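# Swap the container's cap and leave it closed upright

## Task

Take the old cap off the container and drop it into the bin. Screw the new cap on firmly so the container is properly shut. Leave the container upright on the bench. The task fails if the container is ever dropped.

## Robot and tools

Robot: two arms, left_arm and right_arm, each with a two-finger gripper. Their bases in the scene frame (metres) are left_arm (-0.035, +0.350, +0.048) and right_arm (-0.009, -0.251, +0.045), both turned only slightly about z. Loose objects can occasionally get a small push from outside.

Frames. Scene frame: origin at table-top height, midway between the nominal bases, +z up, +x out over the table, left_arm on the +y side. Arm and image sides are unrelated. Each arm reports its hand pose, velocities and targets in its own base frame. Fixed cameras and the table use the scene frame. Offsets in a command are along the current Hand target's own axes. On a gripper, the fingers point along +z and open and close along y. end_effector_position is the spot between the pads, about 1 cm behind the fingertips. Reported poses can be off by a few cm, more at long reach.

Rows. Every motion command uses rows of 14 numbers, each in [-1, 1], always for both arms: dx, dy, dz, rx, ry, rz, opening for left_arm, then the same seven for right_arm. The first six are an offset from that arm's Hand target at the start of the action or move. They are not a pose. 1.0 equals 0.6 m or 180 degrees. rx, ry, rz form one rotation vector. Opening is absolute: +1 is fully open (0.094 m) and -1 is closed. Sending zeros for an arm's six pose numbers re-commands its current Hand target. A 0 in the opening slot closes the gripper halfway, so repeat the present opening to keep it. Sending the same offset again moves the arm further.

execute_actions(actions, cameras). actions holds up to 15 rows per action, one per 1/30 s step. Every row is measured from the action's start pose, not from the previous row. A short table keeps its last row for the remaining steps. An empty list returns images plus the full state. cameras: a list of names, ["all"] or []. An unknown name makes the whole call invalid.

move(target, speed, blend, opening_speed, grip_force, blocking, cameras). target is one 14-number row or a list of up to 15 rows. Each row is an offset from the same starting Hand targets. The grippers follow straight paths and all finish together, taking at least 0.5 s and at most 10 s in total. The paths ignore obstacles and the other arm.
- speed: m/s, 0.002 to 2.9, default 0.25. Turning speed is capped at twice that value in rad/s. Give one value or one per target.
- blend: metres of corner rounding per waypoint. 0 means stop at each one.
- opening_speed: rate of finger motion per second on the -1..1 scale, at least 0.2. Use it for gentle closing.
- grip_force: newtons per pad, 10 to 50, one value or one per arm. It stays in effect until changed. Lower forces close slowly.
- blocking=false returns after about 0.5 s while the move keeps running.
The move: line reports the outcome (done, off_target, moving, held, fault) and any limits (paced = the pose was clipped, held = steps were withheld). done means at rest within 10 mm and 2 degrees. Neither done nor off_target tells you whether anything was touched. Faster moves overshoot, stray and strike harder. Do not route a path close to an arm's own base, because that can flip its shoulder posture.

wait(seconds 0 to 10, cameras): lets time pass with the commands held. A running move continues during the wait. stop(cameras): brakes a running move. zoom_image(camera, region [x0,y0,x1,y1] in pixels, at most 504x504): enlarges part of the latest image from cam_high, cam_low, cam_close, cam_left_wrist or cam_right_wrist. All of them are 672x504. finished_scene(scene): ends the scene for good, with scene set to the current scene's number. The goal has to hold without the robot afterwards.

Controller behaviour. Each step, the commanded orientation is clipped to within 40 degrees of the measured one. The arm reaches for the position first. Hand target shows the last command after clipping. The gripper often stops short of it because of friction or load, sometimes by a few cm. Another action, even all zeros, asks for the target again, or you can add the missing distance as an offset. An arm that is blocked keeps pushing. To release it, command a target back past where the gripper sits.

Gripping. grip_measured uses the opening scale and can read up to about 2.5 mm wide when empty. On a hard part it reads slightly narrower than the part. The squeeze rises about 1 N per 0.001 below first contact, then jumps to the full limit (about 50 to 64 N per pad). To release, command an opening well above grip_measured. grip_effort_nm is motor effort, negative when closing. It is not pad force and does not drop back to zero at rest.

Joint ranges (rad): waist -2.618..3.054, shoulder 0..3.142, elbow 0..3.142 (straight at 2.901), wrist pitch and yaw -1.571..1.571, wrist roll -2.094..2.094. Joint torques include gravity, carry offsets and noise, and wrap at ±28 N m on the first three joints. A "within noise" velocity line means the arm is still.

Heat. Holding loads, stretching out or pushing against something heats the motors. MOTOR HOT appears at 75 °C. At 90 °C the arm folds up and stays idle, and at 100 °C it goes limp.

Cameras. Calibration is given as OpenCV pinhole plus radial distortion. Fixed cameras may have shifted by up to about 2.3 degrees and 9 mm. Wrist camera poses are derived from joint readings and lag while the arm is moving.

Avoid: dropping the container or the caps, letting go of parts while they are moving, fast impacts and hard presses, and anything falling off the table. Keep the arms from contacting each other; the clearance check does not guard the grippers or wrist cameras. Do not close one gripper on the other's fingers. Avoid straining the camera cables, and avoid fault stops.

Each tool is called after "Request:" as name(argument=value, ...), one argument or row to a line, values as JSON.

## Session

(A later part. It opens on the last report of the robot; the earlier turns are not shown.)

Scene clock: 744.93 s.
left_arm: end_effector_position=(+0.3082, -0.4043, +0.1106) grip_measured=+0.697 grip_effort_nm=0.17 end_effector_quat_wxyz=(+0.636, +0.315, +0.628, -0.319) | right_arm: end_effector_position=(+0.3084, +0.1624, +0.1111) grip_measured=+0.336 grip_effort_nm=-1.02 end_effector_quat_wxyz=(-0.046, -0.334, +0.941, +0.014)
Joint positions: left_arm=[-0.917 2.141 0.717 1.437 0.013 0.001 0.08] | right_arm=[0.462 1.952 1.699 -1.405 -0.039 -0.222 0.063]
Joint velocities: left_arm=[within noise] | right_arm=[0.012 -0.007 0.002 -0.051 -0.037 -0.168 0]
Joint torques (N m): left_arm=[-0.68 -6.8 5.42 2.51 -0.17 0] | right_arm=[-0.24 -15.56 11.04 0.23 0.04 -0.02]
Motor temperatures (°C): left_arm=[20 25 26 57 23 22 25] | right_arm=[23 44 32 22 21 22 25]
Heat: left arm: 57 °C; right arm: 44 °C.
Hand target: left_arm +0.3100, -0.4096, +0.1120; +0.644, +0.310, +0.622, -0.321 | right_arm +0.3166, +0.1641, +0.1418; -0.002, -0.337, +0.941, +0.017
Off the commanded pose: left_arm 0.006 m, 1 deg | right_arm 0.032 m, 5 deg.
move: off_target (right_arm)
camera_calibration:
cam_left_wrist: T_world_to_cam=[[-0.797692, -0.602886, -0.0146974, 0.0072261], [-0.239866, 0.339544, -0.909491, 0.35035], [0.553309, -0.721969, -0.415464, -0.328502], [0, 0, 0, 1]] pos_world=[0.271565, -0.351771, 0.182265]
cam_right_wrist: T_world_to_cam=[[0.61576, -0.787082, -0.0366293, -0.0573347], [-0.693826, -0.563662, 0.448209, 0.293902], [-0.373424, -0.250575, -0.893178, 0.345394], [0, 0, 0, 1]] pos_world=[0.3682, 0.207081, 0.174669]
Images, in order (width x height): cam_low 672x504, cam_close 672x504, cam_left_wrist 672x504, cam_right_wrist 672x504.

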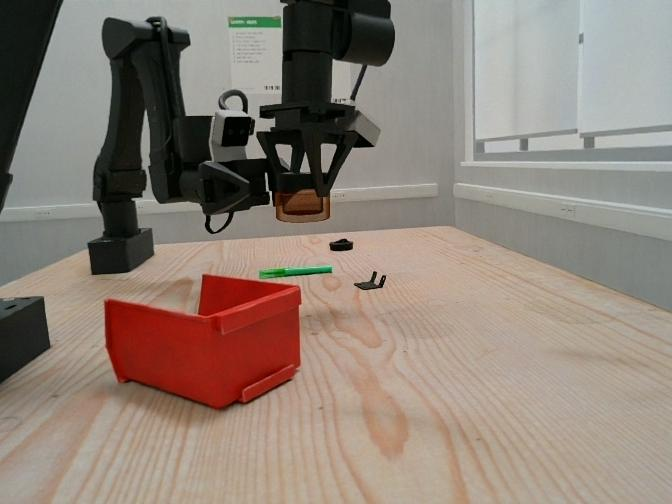

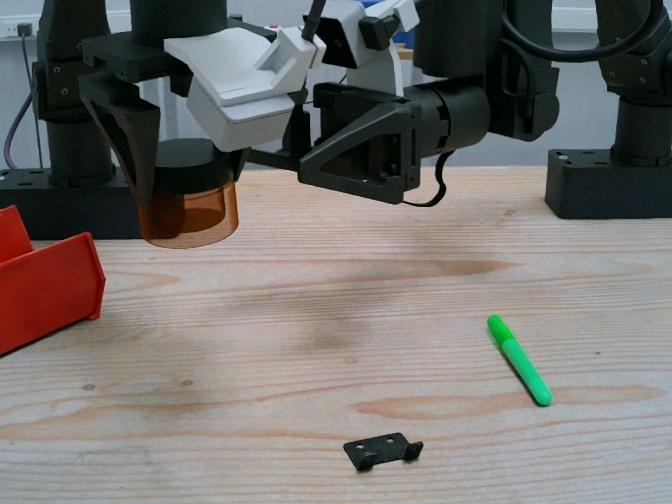

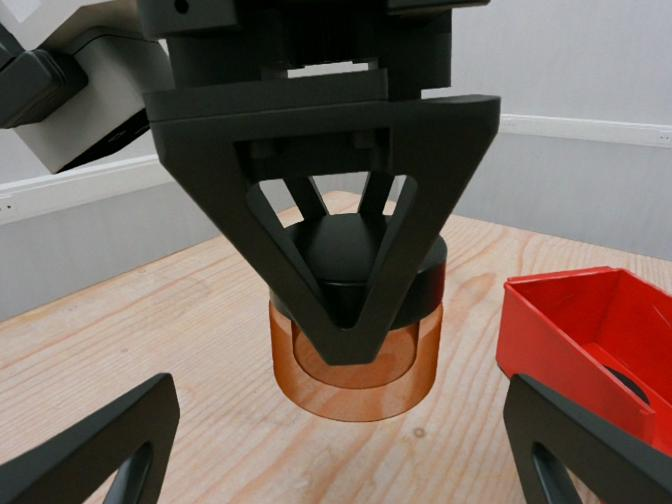

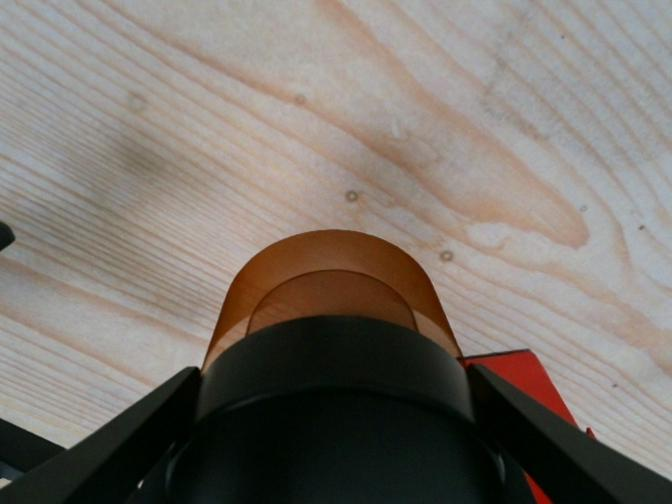

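Request:
move(
  target=[0.0567,-0.0067,-0.002,0,0,0,0.7,0,0,0,0,0,0,0.2],
  speed=0.05,
  cameras=["cam_low","cam_close","cam_left_wrist"],
)

Request:
zoom_image(
  camera="cam_low",
  region=[190, 100, 390, 250],
)

Scene clock: 751.57 s.
left_arm: end_effector_position=(+0.3030, -0.4054, +0.0503) grip_measured=+0.697 grip_effort_nm=0.17 end_effector_quat_wxyz=(+0.598, +0.335, +0.663, -0.302) | right_arm: end_effector_position=(+0.3084, +0.1624, +0.1111) grip_measured=+0.336 grip_effort_nm=-1.02 end_effector_quat_wxyz=(-0.046, -0.334, +0.941, +0.014)
Joint positions: left_arm=[-0.928 2.276 0.728 1.444 0.007 0.001 0.08] | right_arm=[0.462 1.952 1.699 -1.405 -0.039 -0.222 0.063]
Joint torques (N m): left_arm=[-0.72 -7.34 4.78 3.8 -0.23 -0.08] | right_arm=[-0.21 -15.58 11.04 0.24 0.04 -0.02]
Motor temperatures (°C): left_arm=[20 25 26 56 23 22 25] | right_arm=[23 44 32 22 21 22 25]
Heat: left arm: 56 °C; right arm: 44 °C.
Hand target: left_arm +0.3068, -0.4119, +0.0779; +0.644, +0.310, +0.622, -0.321 | right_arm +0.3166, +0.1641, +0.1418; -0.002, -0.337, +0.941, +0.017
Off the commanded pose: left_arm 0.029 m, 8 deg | right_arm 0.032 m, 5 deg.
joint sent to its limit (left arm) — joint 4 (wrist pitch), upper limit. The joint targets still meet the commanded pose.
move: off_target (left_arm, right_arm)
camera_calibration:
cam_left_wrist: T_world_to_cam=[[-0.802202, -0.596878, -0.0144201, 0.005323], [-0.299719, 0.423475, -0.85489, 0.344089], [0.516372, -0.681473, -0.518608, -0.318612], [0, 0, 0, 1]] pos_world=[0.271922, -0.359662, 0.129]
Images, in order (width x height): cam_low 672x504, cam_close 672x504, cam_left_wrist 672x504.

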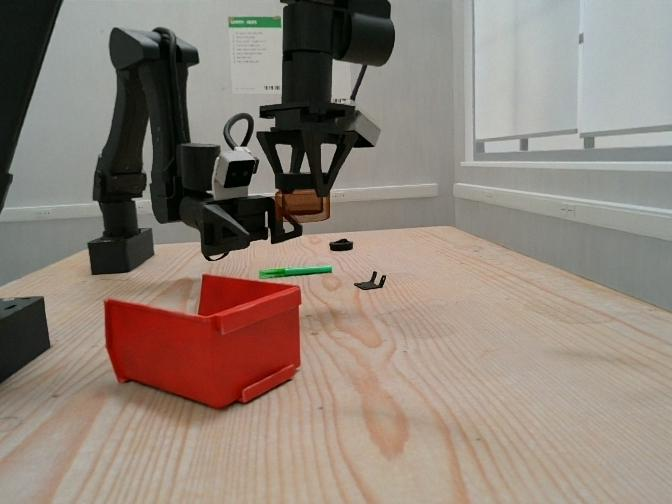

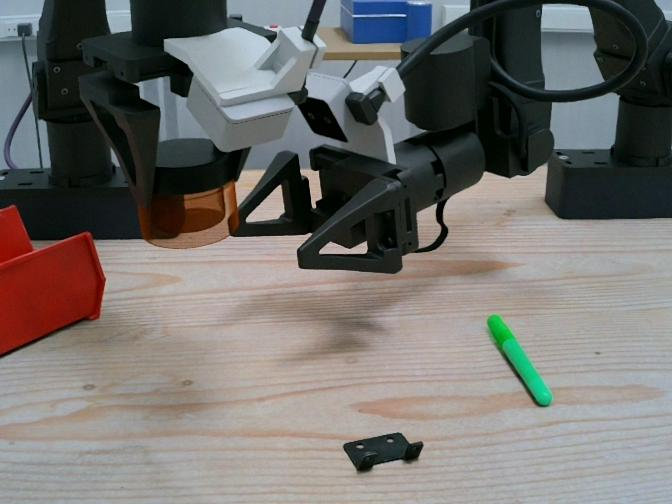

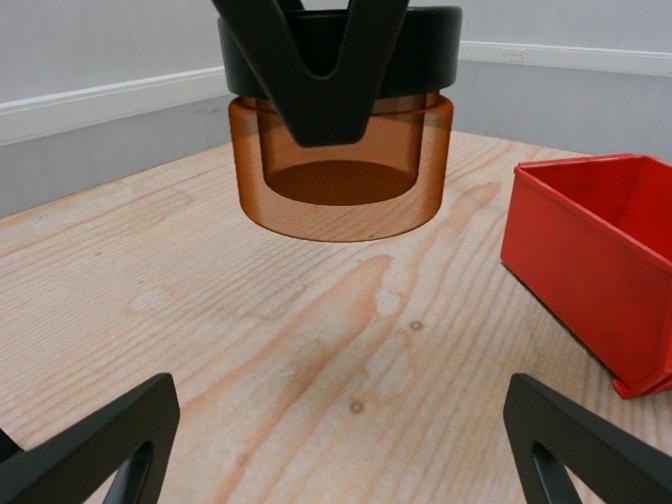

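Scaled by 2.520 from the camera's 672x504 image, which has a finer 960x720 frame.

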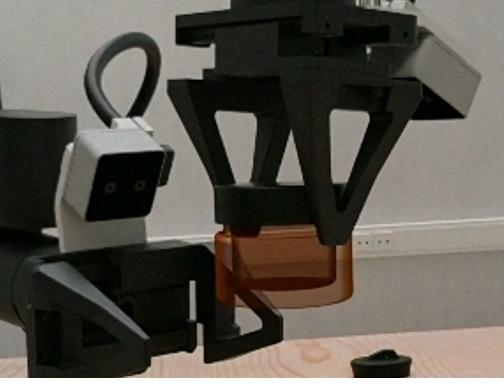

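Request:
move(
  target=[-0.0333,0,0,0,0,0,0.7,0,0,0,0,0,0,0.2],
  speed=0.05,
  cameras=["cam_low","cam_close","cam_left_wrist"],
)

Scene clock: 753.27 s.
left_arm: end_effector_position=(+0.3036, -0.4057, +0.0547) grip_measured=+0.697 grip_effort_nm=0.17 end_effector_quat_wxyz=(+0.601, +0.333, +0.661, -0.303) | right_arm: end_effector_position=(+0.3084, +0.1624, +0.1111) grip_measured=+0.336 grip_effort_nm=-1.02 end_effector_quat_wxyz=(-0.046, -0.334, +0.941, +0.014)
Joint positions: left_arm=[-0.928 2.266 0.728 1.443 0.006 0 0.08] | right_arm=[0.462 1.952 1.699 -1.405 -0.039 -0.222 0.063]
Joint torques (N m): left_arm=[-0.73 -12.64 3.93 3.17 -0.18 -0.01] | right_arm=[-0.24 -15.61 11.06 0.23 0.04 -0.02]
Motor temperatures (°C): left_arm=[20 26 26 56 23 22 25] | right_arm=[23 44 32 22 21 22 25]
Heat: left arm: 56 °C; right arm: 44 °C.
Hand target: left_arm +0.3064, -0.4113, +0.0980; +0.644, +0.310, +0.622, -0.321 | right_arm +0.3166, +0.1641, +0.1418; -0.002, -0.337, +0.941, +0.017
Off the commanded pose: left_arm 0.044 m, 7 deg | right_arm 0.032 m, 5 deg.
move: off_target (left_arm, right_arm)
camera_calibration:
cam_left_wrist: T_world_to_cam=[[-0.801397, -0.597966, -0.0141349, 0.00487315], [-0.296141, 0.417201, -0.859211, 0.344762], [0.519676, -0.684383, -0.511426, -0.31946], [0, 0, 0, 1]] pos_world=[0.27202, -0.359554, 0.132912]
Images, in order (width x height): cam_low 672x504, cam_close 672x504, cam_left_wrist 672x504.

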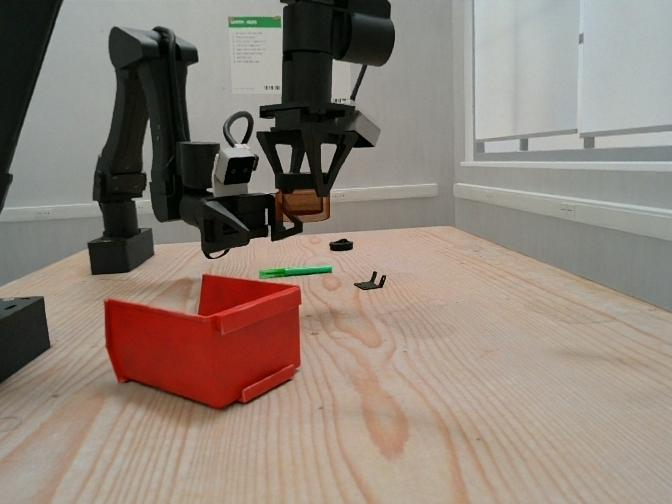

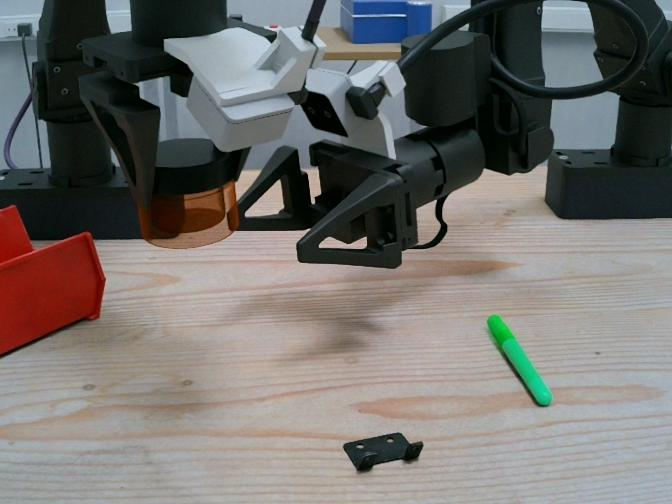

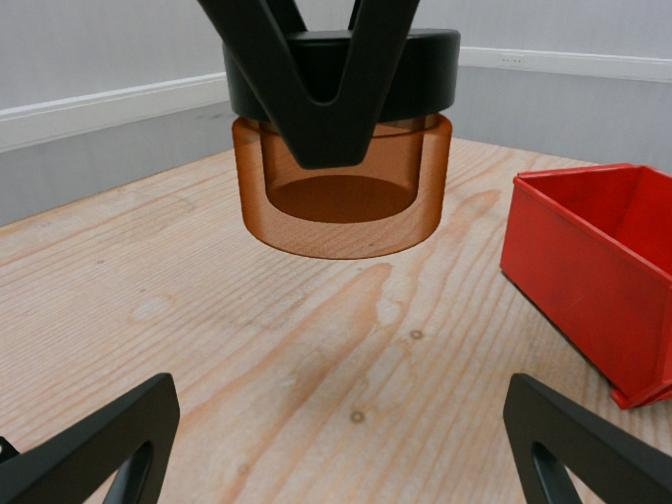

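Request:
move(
  target=[-0.03,0,0,0,0,0,0.7,0,0,0,0,0,0,0.2],
  speed=0.05,
)

Scene clock: 754.57 s.
left_arm: end_effector_position=(+0.3058, -0.4085, +0.0919) grip_measured=+0.697 grip_effort_nm=0.17 end_effector_quat_wxyz=(+0.624, +0.322, +0.639, -0.314) | right_arm: end_effector_position=(+0.3084, +0.1624, +0.1111) grip_measured=+0.336 grip_effort_nm=-1.02 end_effector_quat_wxyz=(-0.046, -0.334, +0.941, +0.014)
Joint positions: left_arm=[-0.928 2.184 0.728 1.432 0.006 0 0.08] | right_arm=[0.462 1.952 1.699 -1.405 -0.039 -0.222 0.063]
Joint torques (N m): left_arm=[-0.73 -12.04 3.73 2.48 -0.24 -0.06] | right_arm=[-0.24 -15.58 11.06 0.24 0.04 -0.02]
Motor temperatures (°C): left_arm=[20 26 26 56 23 22 25] | right_arm=[23 44 32 22 21 22 25]
Heat: left arm: 56 °C; right arm: 44 °C.
Hand target: left_arm +0.3061, -0.4108, +0.1160; +0.644, +0.310, +0.622, -0.321 | right_arm +0.3166, +0.1641, +0.1418; -0.002, -0.337, +0.941, +0.017
Off the commanded pose: left_arm 0.024 m, 3 deg | right_arm 0.032 m, 5 deg.
move: off_target (left_arm, right_arm)

Request:
move(
  target=[0,0,0,0,0,0,0.7,0,0,0.02,-0.05,0,0,0.2],
  speed=0.05,
  cameras=["cam_low","cam_close","cam_left_wrist"],
)

Scene clock: 766.27 s.
left_arm: end_effector_position=(+0.3058, -0.4085, +0.0919) grip_measured=+0.697 grip_effort_nm=0.17 end_effector_quat_wxyz=(+0.624, +0.322, +0.639, -0.314) | right_arm: end_effector_position=(+0.3096, +0.1598, +0.1135) grip_measured=+0.336 grip_effort_nm=-1.02 end_effector_quat_wxyz=(-0.050, -0.334, +0.938, +0.079)
Joint positions: left_arm=[-0.928 2.184 0.728 1.432 0.006 0 0.08] | right_arm=[0.39 1.952 1.699 -1.412 -0.162 -0.301 0.063]
Joint torques (N m): left_arm=[-0.9 -12.05 3.74 2.47 -0.15 -0.02] | right_arm=[-0.54 -11.47 11.04 0.22 -0.35 -0.04]
Heat: left arm: 54 °C; right arm: 45 °C.
Hand target: left_arm +0.3061, -0.4108, +0.1160; +0.644, +0.310, +0.622, -0.321 | right_arm +0.3164, +0.1644, +0.1298; -0.029, -0.336, +0.937, +0.090
Off the commanded pose: left_arm 0.024 m, 3 deg | right_arm 0.018 m, 3 deg.
move: off_target (left_arm, right_arm)
camera_calibration:
cam_left_wrist: T_world_to_cam=[[-0.800578, -0.59906, -0.0141847, 0.00475033], [-0.259008, 0.367289, -0.893316, 0.349865], [0.54036, -0.711496, -0.449205, -0.326564], [0, 0, 0, 1]] pos_world=[0.270883, -0.358005, 0.165913]
Images, in order (width x height): cam_low 672x504, cam_close 672x504, cam_left_wrist 672x504.

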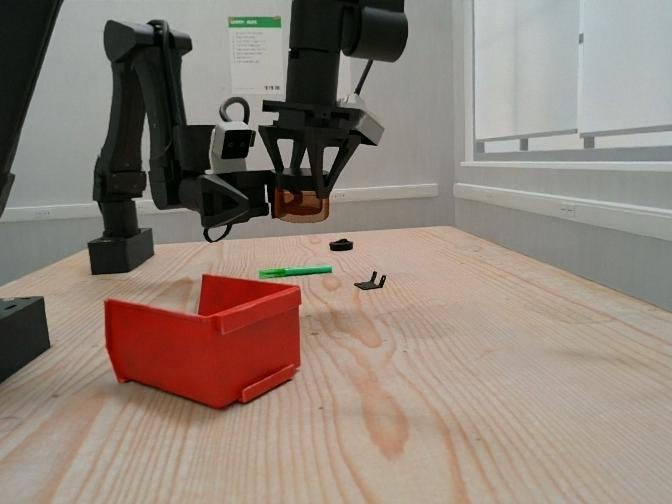

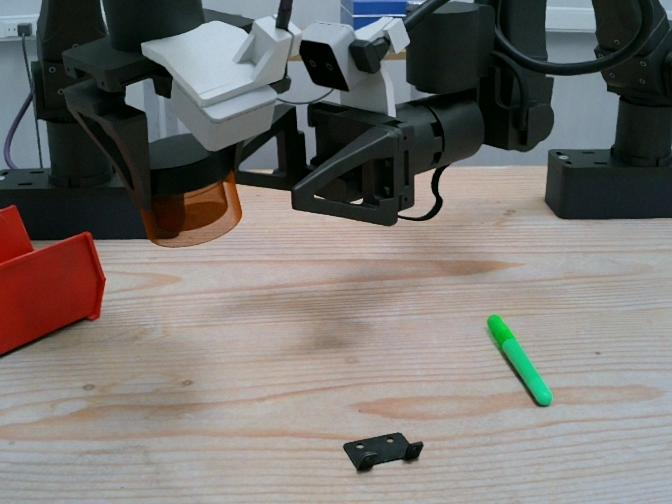

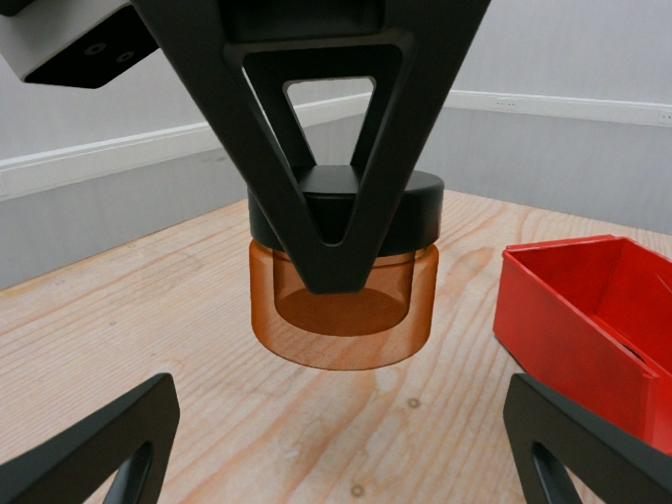

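Request:
move(
  target=[0.0183,0,0.0463,0,-0.0222,0,0.7,0,0,0,0,0,0,0.2],
  speed=0.04,
  cameras=["cam_low","cam_close","cam_left_wrist","cam_right_wrist"],
)

Request:
zoom_image(
  camera="cam_low",
  region=[190, 100, 390, 250],
)

Request:
zoom_image(
  camera="cam_close",
  region=[50, 0, 450, 270],
)

Scene clock: 770.40 s.
left_arm: end_effector_position=(+0.3210, -0.4290, +0.0881) grip_measured=+0.697 grip_effort_nm=0.17 end_effector_quat_wxyz=(+0.635, +0.317, +0.628, -0.320) | right_arm: end_effector_position=(+0.3096, +0.1599, +0.1135) grip_measured=+0.336 grip_effort_nm=-1.02 end_effector_quat_wxyz=(-0.050, -0.334, +0.938, +0.079)
Joint positions: left_arm=[-0.928 2.277 0.847 1.441 0.006 0 0.08] | right_arm=[0.39 1.952 1.699 -1.412 -0.162 -0.301 0.063]
Joint torques (N m): left_arm=[-0.39 -7.79 5.61 3.36 -0.21 -0.03] | right_arm=[-0.51 -11.43 11.06 0.22 -0.34 -0.02]
Heat: left arm: 53 °C; right arm: 44 °C.
Hand target: left_arm +0.3230, -0.4333, +0.1059; +0.665, +0.299, +0.599, -0.332 | right_arm +0.3165, +0.1644, +0.1298; -0.029, -0.335, +0.937, +0.090
Off the commanded pose: left_arm 0.018 m, 5 deg | right_arm 0.018 m, 3 deg.
move: off_target (left_arm, right_arm)
camera_calibration:
cam_left_wrist: T_world_to_cam=[[-0.800273, -0.599467, -0.0142407, 0.00445991], [-0.24, 0.341977, -0.908544, 0.342364], [0.549512, -0.723665, -0.417547, -0.362006], [0, 0, 0, 1]] pos_world=[0.284663, -0.376378, 0.159962]
cam_right_wrist: T_world_to_cam=[[0.607107, -0.777959, -0.16187, -0.0445058], [-0.67397, -0.61204, 0.413728, 0.297724], [-0.420934, -0.142081, -0.895895, 0.344977], [0, 0, 0, 1]] pos_world=[0.37289, 0.19661, 0.178682]
Images, in order (width x height): cam_low 672x504, cam_close 672x504, cam_left_wrist 672x504, cam_right_wrist 672x504.

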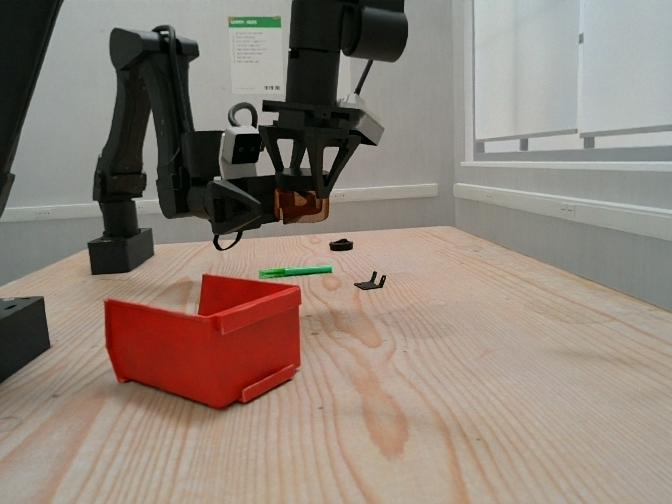

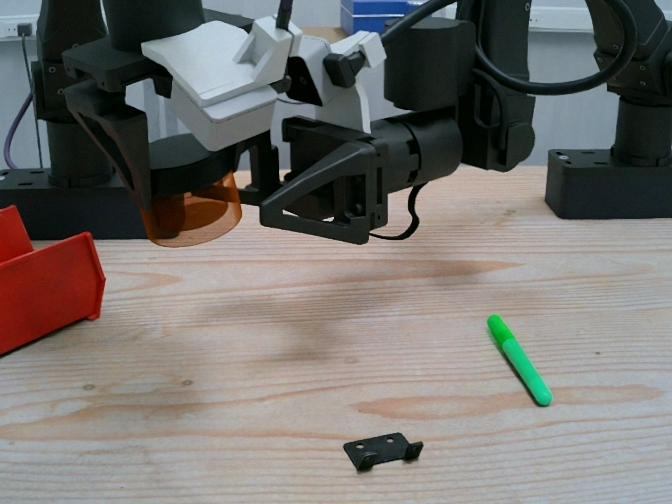

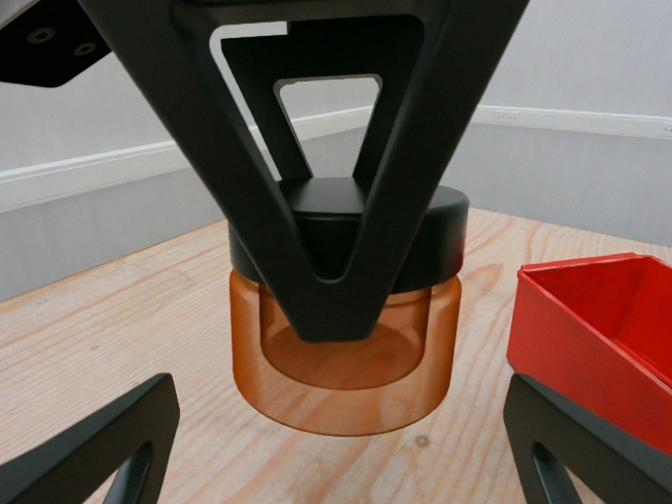

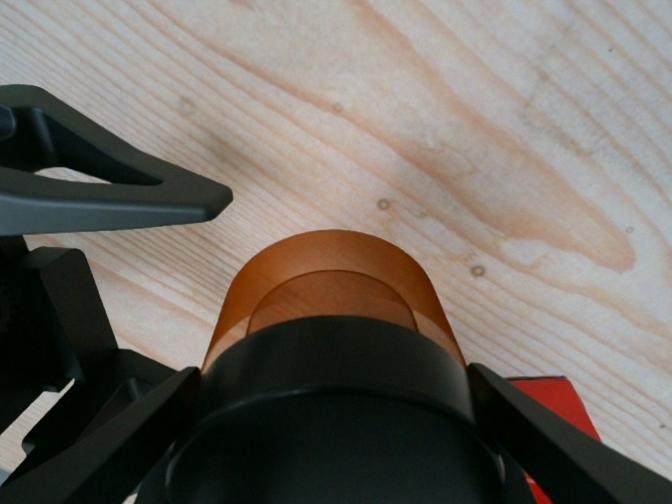

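Scaled by 2.520 from the camera's 672x504 image, which has a finer 960x720 frame.

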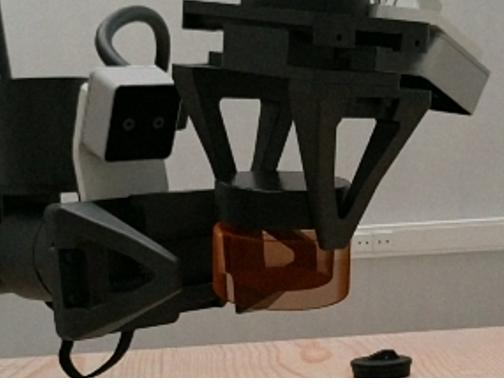

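Scaled by 1.260 from the camera's 672x504 image, which has a finer 960x720 frame.

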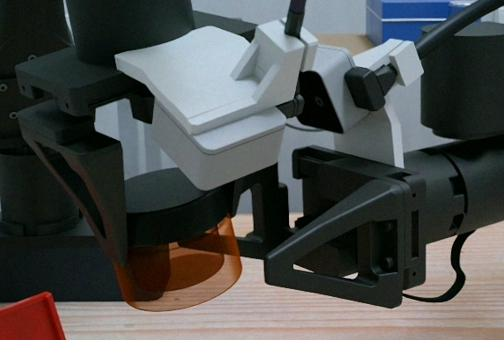

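Request:
move(
  target=[0.0093,0,0.0242,0,-0.011,0,0.7,0,0,0,0,0,0,0.2],
  speed=0.03,
  cameras=["cam_low","cam_close","cam_left_wrist","cam_right_wrist"],
)

Request:
zoom_image(
  camera="cam_low",
  region=[190, 100, 390, 250],
)

Request:
zoom_image(
  camera="cam_close",
  region=[50, 0, 450, 270],
)

Scene clock: 778.17 s.
left_arm: end_effector_position=(+0.3306, -0.4418, +0.0794) grip_measured=+0.697 grip_effort_nm=0.17 end_effector_quat_wxyz=(+0.639, +0.315, +0.624, -0.322) | right_arm: end_effector_position=(+0.3096, +0.1599, +0.1135) grip_measured=+0.336 grip_effort_nm=-1.02 end_effector_quat_wxyz=(-0.050, -0.334, +0.938, +0.079)
Joint positions: left_arm=[-0.928 2.347 0.927 1.443 0.006 0 0.08] | right_arm=[0.39 1.952 1.699 -1.412 -0.162 -0.301 0.063]
Joint torques (N m): left_arm=[-0.75 -8.03 5.38 3.63 -0.15 -0.03] | right_arm=[-0.51 -11.45 11.04 0.23 -0.33 -0.02]
Motor temperatures (°C): left_arm=[20 27 27 56 23 22 25] | right_arm=[23 43 33 22 21 22 26]
Heat: left arm: 56 °C; right arm: 43 °C.
Hand target: left_arm +0.3321, -0.4453, +0.1019; +0.675, +0.293, +0.587, -0.337 | right_arm +0.3165, +0.1644, +0.1298; -0.029, -0.335, +0.937, +0.090
Off the commanded pose: left_arm 0.023 m, 7 deg | right_arm 0.018 m, 3 deg.
move: off_target (left_arm, right_arm)
camera_calibration:
cam_left_wrist: T_world_to_cam=[[-0.800192, -0.599574, -0.0142751, 0.00429484], [-0.233495, 0.333369, -0.913425, 0.335636], [0.552425, -0.727582, -0.406757, -0.383673], [0, 0, 0, 1]] pos_world=[0.293756, -0.388469, 0.150578]
cam_right_wrist: T_world_to_cam=[[0.607107, -0.777959, -0.16187, -0.0445058], [-0.67397, -0.61204, 0.413728, 0.297724], [-0.420934, -0.142081, -0.895895, 0.344977], [0, 0, 0, 1]] pos_world=[0.37289, 0.19661, 0.178682]
Images, in order (width x height): cam_low 672x504, cam_close 672x504, cam_left_wrist 672x504, cam_right_wrist 672x504.

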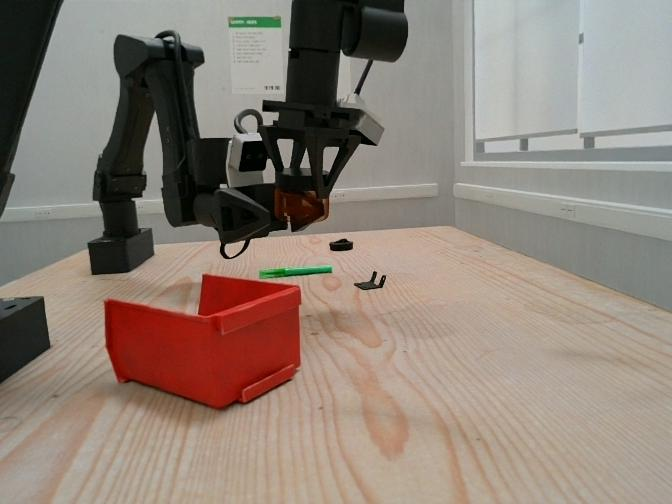

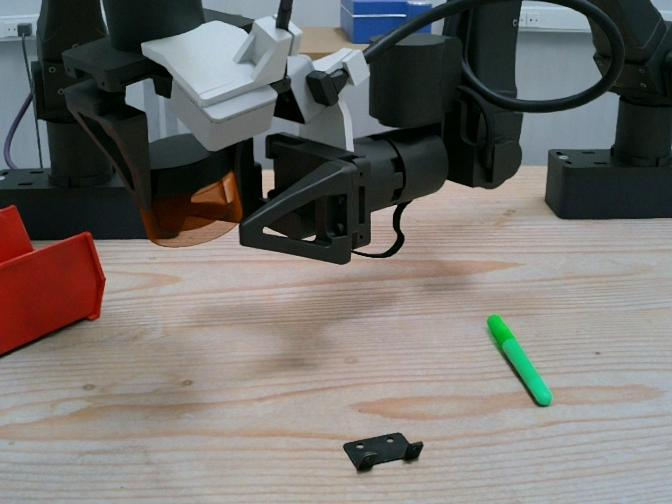

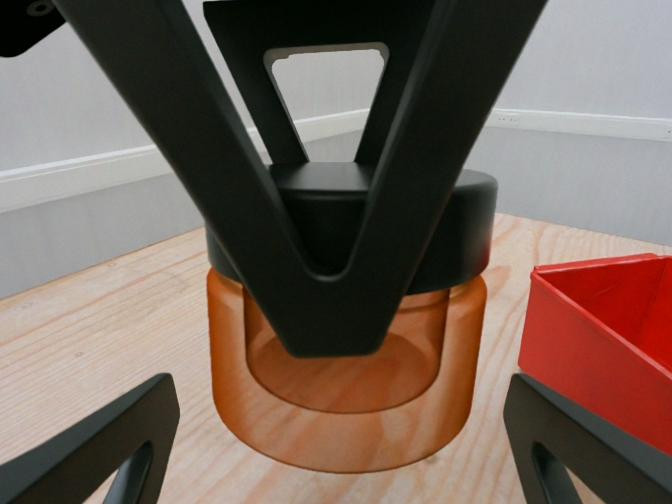

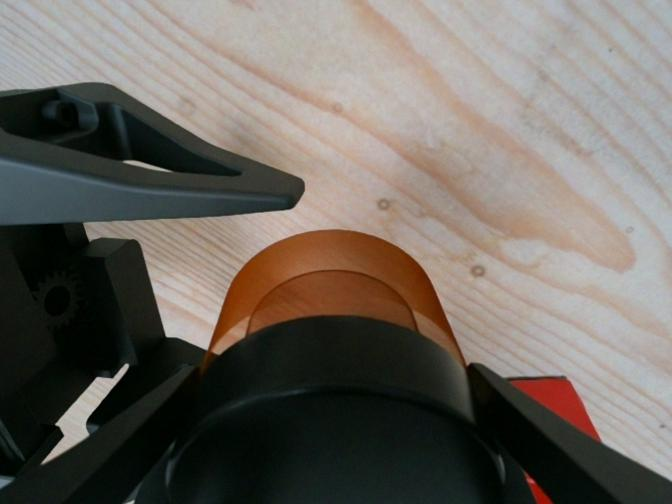

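Scaled by 2.520 from the camera's 672x504 image, which has a finer 960x720 frame.

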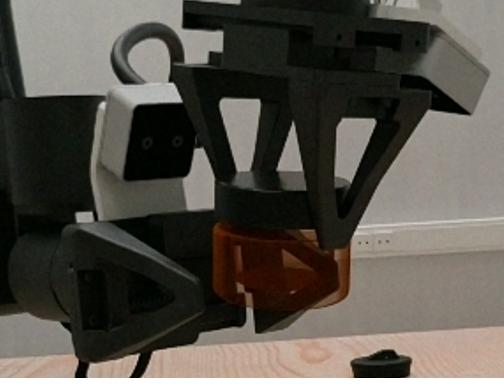

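Scaled by 1.260 from the camera's 672x504 image, which has a finer 960x720 frame.

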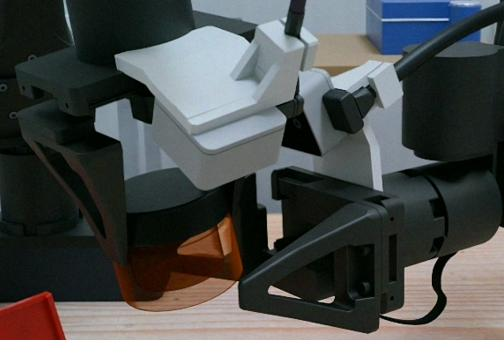

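Request:
zoom_image(
  camera="cam_low",
  region=[230, 160, 340, 245],
)

Request:
zoom_image(
  camera="cam_close",
  region=[120, 120, 320, 270],
)

Scaled by 4.582 from the camera's 672x504 image, which has a finer 960x720 frame.

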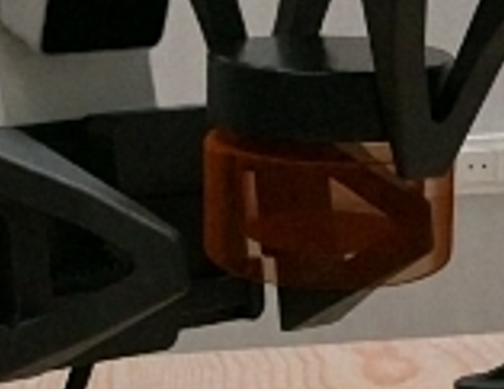

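Scaled by 2.520 from the camera's 672x504 image, which has a finer 960x720 frame.

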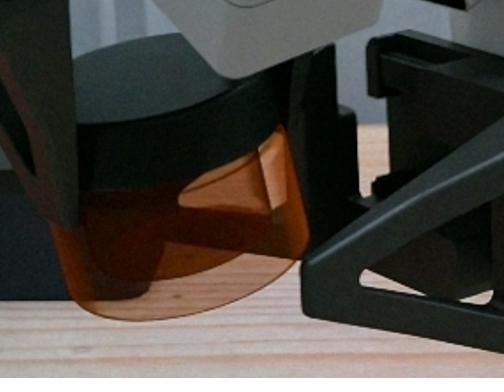

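Request:
move(
  target=[-0.0068,0,0.0228,0,-0.0056,0,0.7,0,0,0,0,0,0,0.2],
  speed=0.03,
  cameras=["cam_low","cam_close","cam_left_wrist","cam_right_wrist"],
)

Request:
zoom_image(
  camera="cam_low",
  region=[230, 120, 360, 245],
)

Request:
zoom_image(
  camera="cam_close",
  region=[120, 60, 360, 270],
)

Scene clock: 784.20 s.
left_arm: end_effector_position=(+0.3388, -0.4527, +0.0931) grip_measured=+0.697 grip_effort_nm=0.17 end_effector_quat_wxyz=(+0.653, +0.307, +0.609, -0.329) | right_arm: end_effector_position=(+0.3096, +0.1599, +0.1135) grip_measured=+0.336 grip_effort_nm=-1.02 end_effector_quat_wxyz=(-0.050, -0.334, +0.938, +0.079)
Joint positions: left_arm=[-0.928 2.364 0.992 1.443 0.006 0 0.08] | right_arm=[0.39 1.952 1.699 -1.412 -0.162 -0.301 0.063]
Joint torques (N m): left_arm=[-0.62 -8.17 5.5 3.27 -0.17 0] | right_arm=[-0.5 -11.45 11.07 0.22 -0.34 -0.03]
Motor temperatures (°C): left_arm=[20 27 27 58 23 22 25] | right_arm=[23 43 33 22 21 22 26]
Heat: left arm: 58 °C; right arm: 43 °C.
Hand target: left_arm +0.3398, -0.4556, +0.1077; +0.680, +0.290, +0.582, -0.339 | right_arm +0.3165, +0.1644, +0.1298; -0.029, -0.335, +0.937, +0.090
Off the commanded pose: left_arm 0.015 m, 5 deg | right_arm 0.018 m, 3 deg.
move: off_target (left_arm, right_arm)
camera_calibration:
cam_left_wrist: T_world_to_cam=[[-0.79976, -0.600151, -0.0142317, 0.00406351], [-0.207138, 0.298128, -0.93178, 0.330458], [0.563452, -0.742252, -0.362745, -0.405052], [0, 0, 0, 1]] pos_world=[0.299928, -0.396731, 0.161041]
cam_right_wrist: T_world_to_cam=[[0.607107, -0.777959, -0.16187, -0.0445058], [-0.67397, -0.61204, 0.413728, 0.297724], [-0.420934, -0.142081, -0.895895, 0.344977], [0, 0, 0, 1]] pos_world=[0.37289, 0.19661, 0.178682]
Images, in order (width x height): cam_low 672x504, cam_close 672x504, cam_left_wrist 672x504, cam_right_wrist 672x504.

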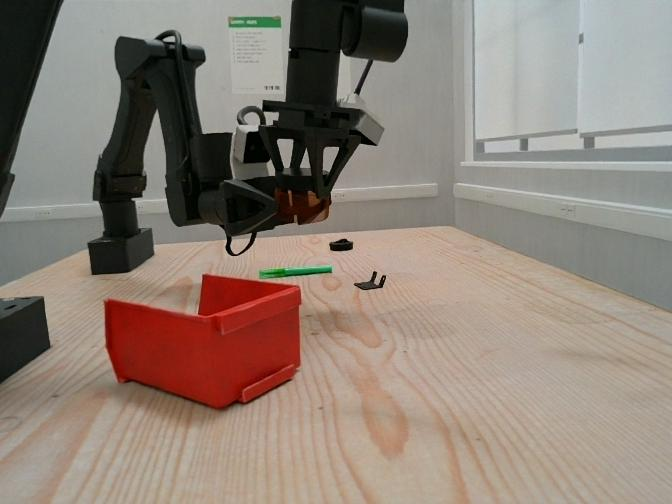

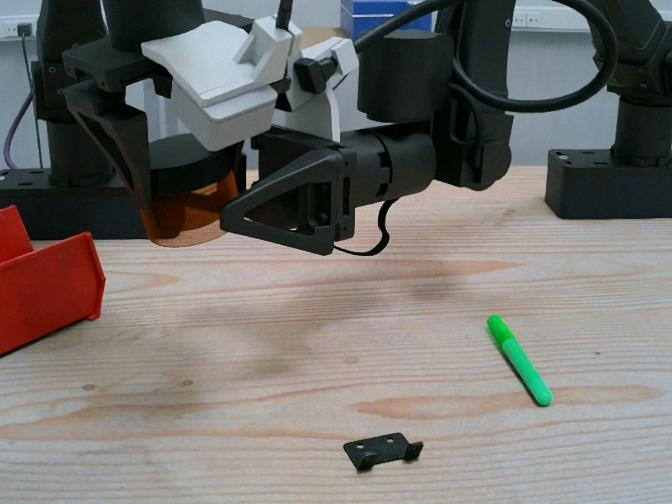

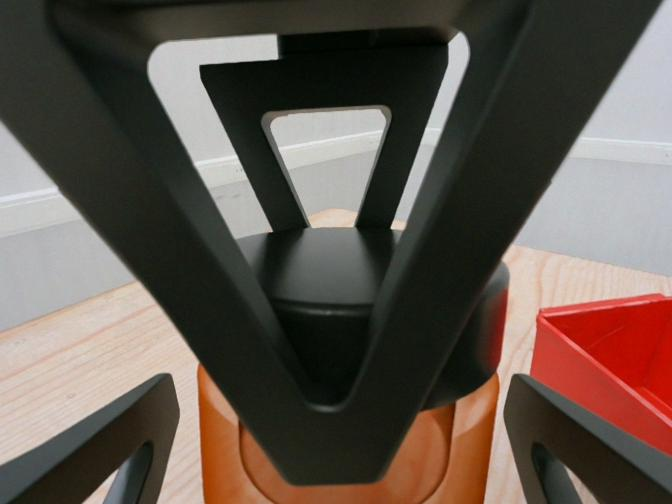

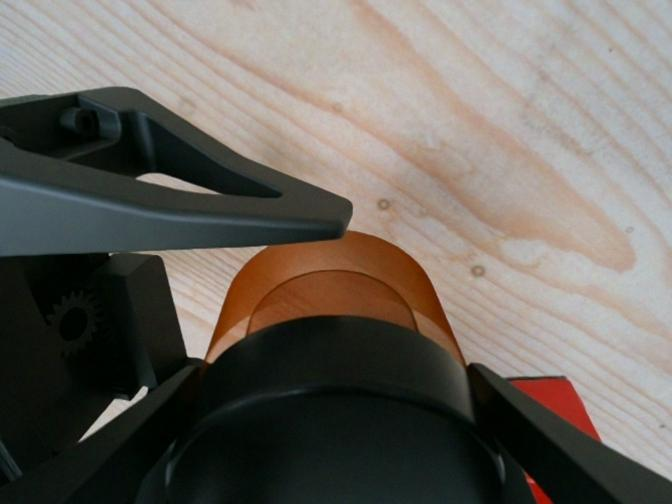

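Scaled by 3.877 from the camera's 672x504 image, which has a finer 960x720 frame.

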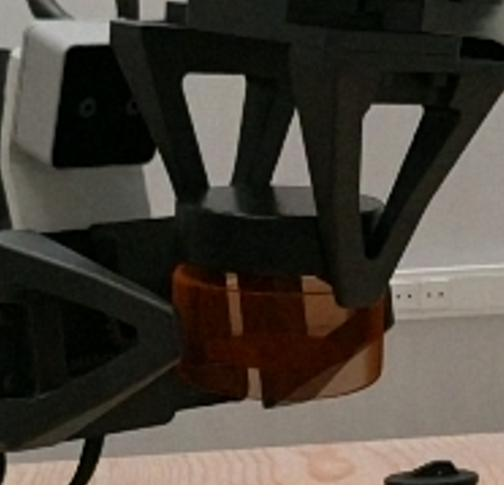

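Scaled by 2.100 from the camera's 672x504 image, which has a finer 960x720 frame.

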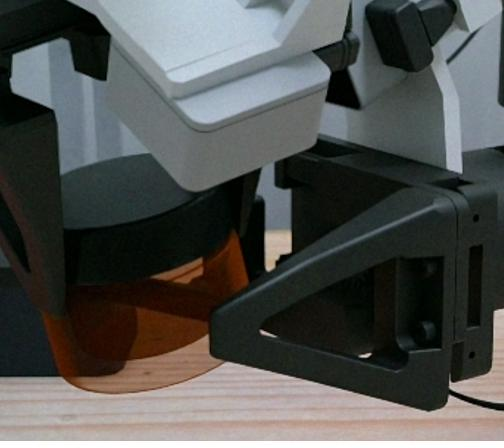

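Request:
move(
  target=[0.0103,0,0.001,0,0,0,0.7,0,0,0,0,0,0,0.2],
  speed=0.03,
  cameras=["cam_low","cam_close"],
)

Request:
zoom_image(
  camera="cam_low",
  region=[230, 120, 360, 245],
)

Scene clock: 788.30 s.
left_arm: end_effector_position=(+0.3398, -0.4540, +0.0840) grip_measured=+0.697 grip_effort_nm=0.17 end_effector_quat_wxyz=(+0.649, +0.309, +0.613, -0.327) | right_arm: end_effector_position=(+0.3096, +0.1599, +0.1135) grip_measured=+0.336 grip_effort_nm=-1.02 end_effector_quat_wxyz=(-0.050, -0.334, +0.938, +0.079)
Joint positions: left_arm=[-0.928 2.388 1.003 1.443 0.006 0 0.08] | right_arm=[0.39 1.952 1.699 -1.412 -0.162 -0.301 0.063]
Joint torques (N m): left_arm=[-0.54 -8.21 5.45 3.44 -0.15 -0.06] | right_arm=[-0.5 -11.43 11.06 0.22 -0.34 -0.03]
Motor temperatures (°C): left_arm=[20 27 27 59 23 22 25] | right_arm=[23 42 33 22 21 22 26]
Heat: left arm: 59 °C; right arm: 42 °C.
Hand target: left_arm +0.3408, -0.4569, +0.1018; +0.680, +0.290, +0.581, -0.339 | right_arm +0.3165, +0.1644, +0.1298; -0.029, -0.335, +0.937, +0.090
Off the commanded pose: left_arm 0.018 m, 6 deg | right_arm 0.018 m, 3 deg.
move: off_target (left_arm, right_arm)
Images, in order (width x height): cam_low 672x504, cam_close 672x504.

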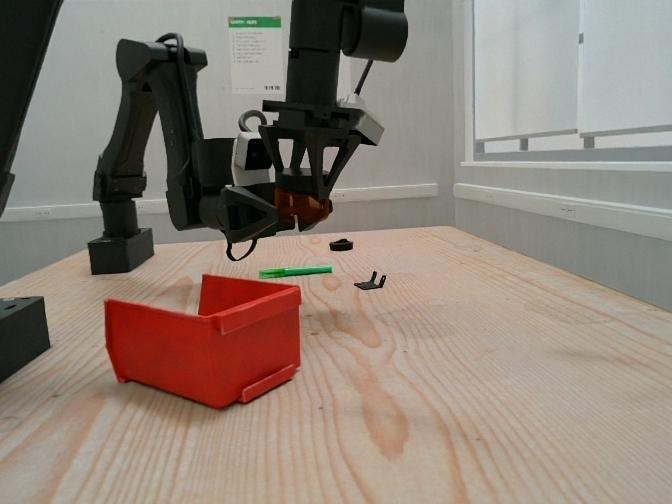

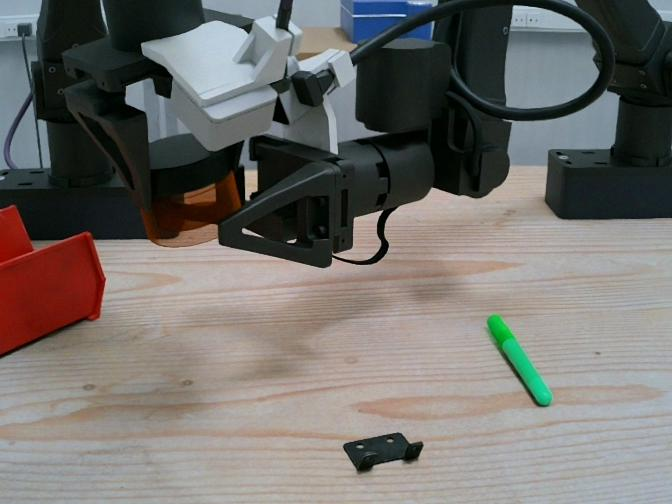

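Scaled by 3.877 from the camera's 672x504 image, which has a finer 960x720 frame.

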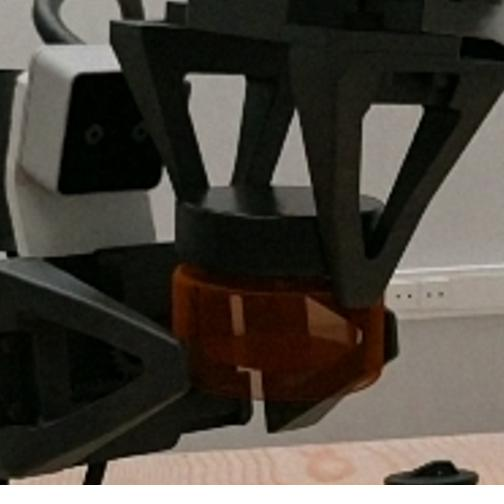

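Request:
move(
  target=[0,0,0,0,0,0,0.2,0,0,0,0,0,0,0.2],
  speed=0.03,
  opening_speed=0.3,
  cameras=["cam_low","cam_close","cam_left_wrist","cam_right_wrist"],
)

Scene clock: 791.07 s.
left_arm: end_effector_position=(+0.3399, -0.4540, +0.0840) grip_measured=+0.340 grip_effort_nm=-1.01 end_effector_quat_wxyz=(+0.650, +0.309, +0.613, -0.327) | right_arm: end_effector_position=(+0.3097, +0.1600, +0.1140) grip_measured=+0.336 grip_effort_nm=-1.02 end_effector_quat_wxyz=(-0.050, -0.334, +0.938, +0.079)
Joint positions: left_arm=[-0.928 2.388 1.003 1.443 0.005 0 0.063] | right_arm=[0.39 1.952 1.702 -1.413 -0.163 -0.302 0.063]
Joint torques (N m): left_arm=[-0.59 -8.47 5.71 3.42 -0.17 -0.05] | right_arm=[-0.53 -11.43 10.85 0.24 -0.33 -0.02]
Motor temperatures (°C): left_arm=[20 27 27 60 23 22 25] | right_arm=[23 42 33 22 21 22 26]
Heat: left arm: 60 °C; right arm: 42 °C.
Hand target: left_arm +0.3408, -0.4569, +0.1018; +0.680, +0.290, +0.581, -0.339 | right_arm +0.3164, +0.1644, +0.1297; -0.029, -0.336, +0.937, +0.090
Off the commanded pose: left_arm 0.018 m, 6 deg | right_arm 0.018 m, 3 deg.
move: off_target (left_arm, right_arm)
camera_calibration:
cam_left_wrist: T_world_to_cam=[[-0.799645, -0.600307, -0.0141492, 0.00391565], [-0.21457, 0.307669, -0.926984, 0.328953], [0.560828, -0.738222, -0.374833, -0.406223], [0, 0, 0, 1]] pos_world=[0.301536, -0.398741, 0.152724]
cam_right_wrist: T_world_to_cam=[[0.607733, -0.777424, -0.162089, -0.0446149], [-0.673849, -0.612824, 0.412764, 0.297943], [-0.420224, -0.141626, -0.8963, 0.345301], [0, 0, 0, 1]] pos_world=[0.372987, 0.196806, 0.179281]
Images, in order (width x height): cam_low 672x504, cam_close 672x504, cam_left_wrist 672x504, cam_right_wrist 672x504.

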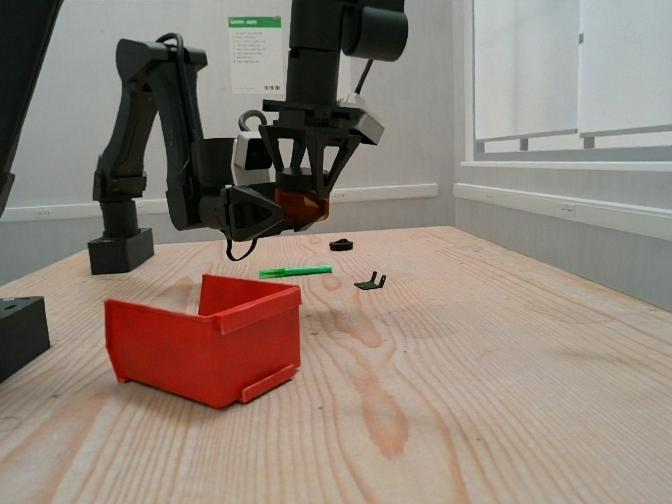

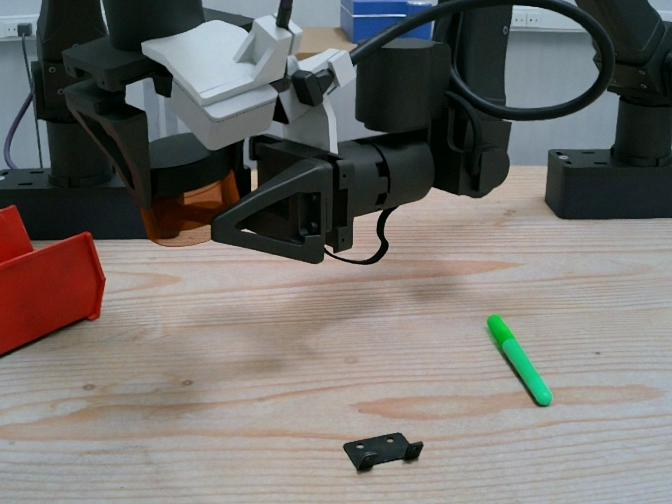

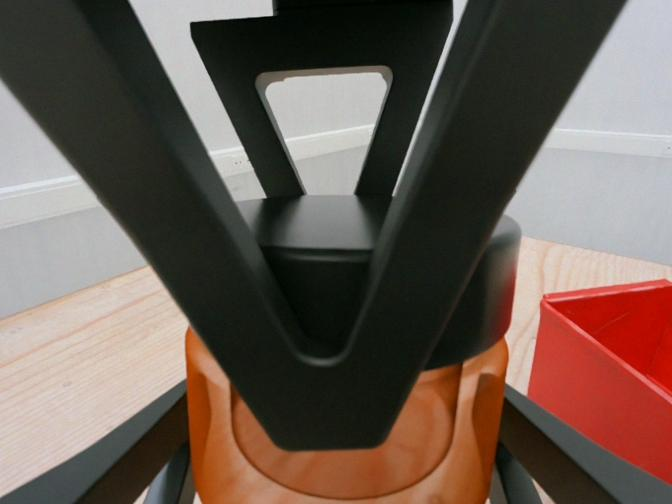

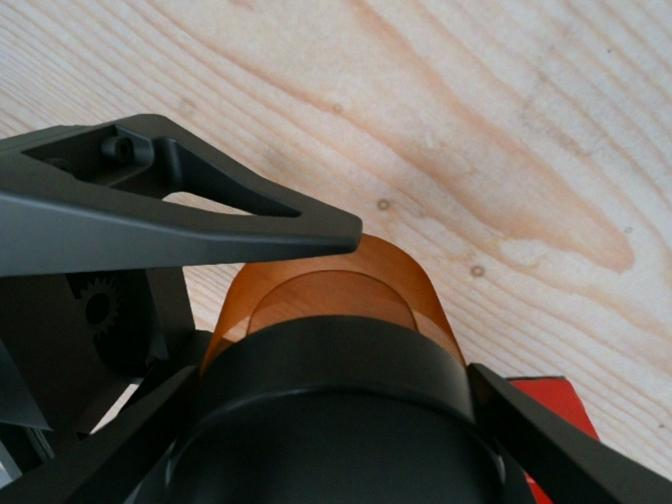

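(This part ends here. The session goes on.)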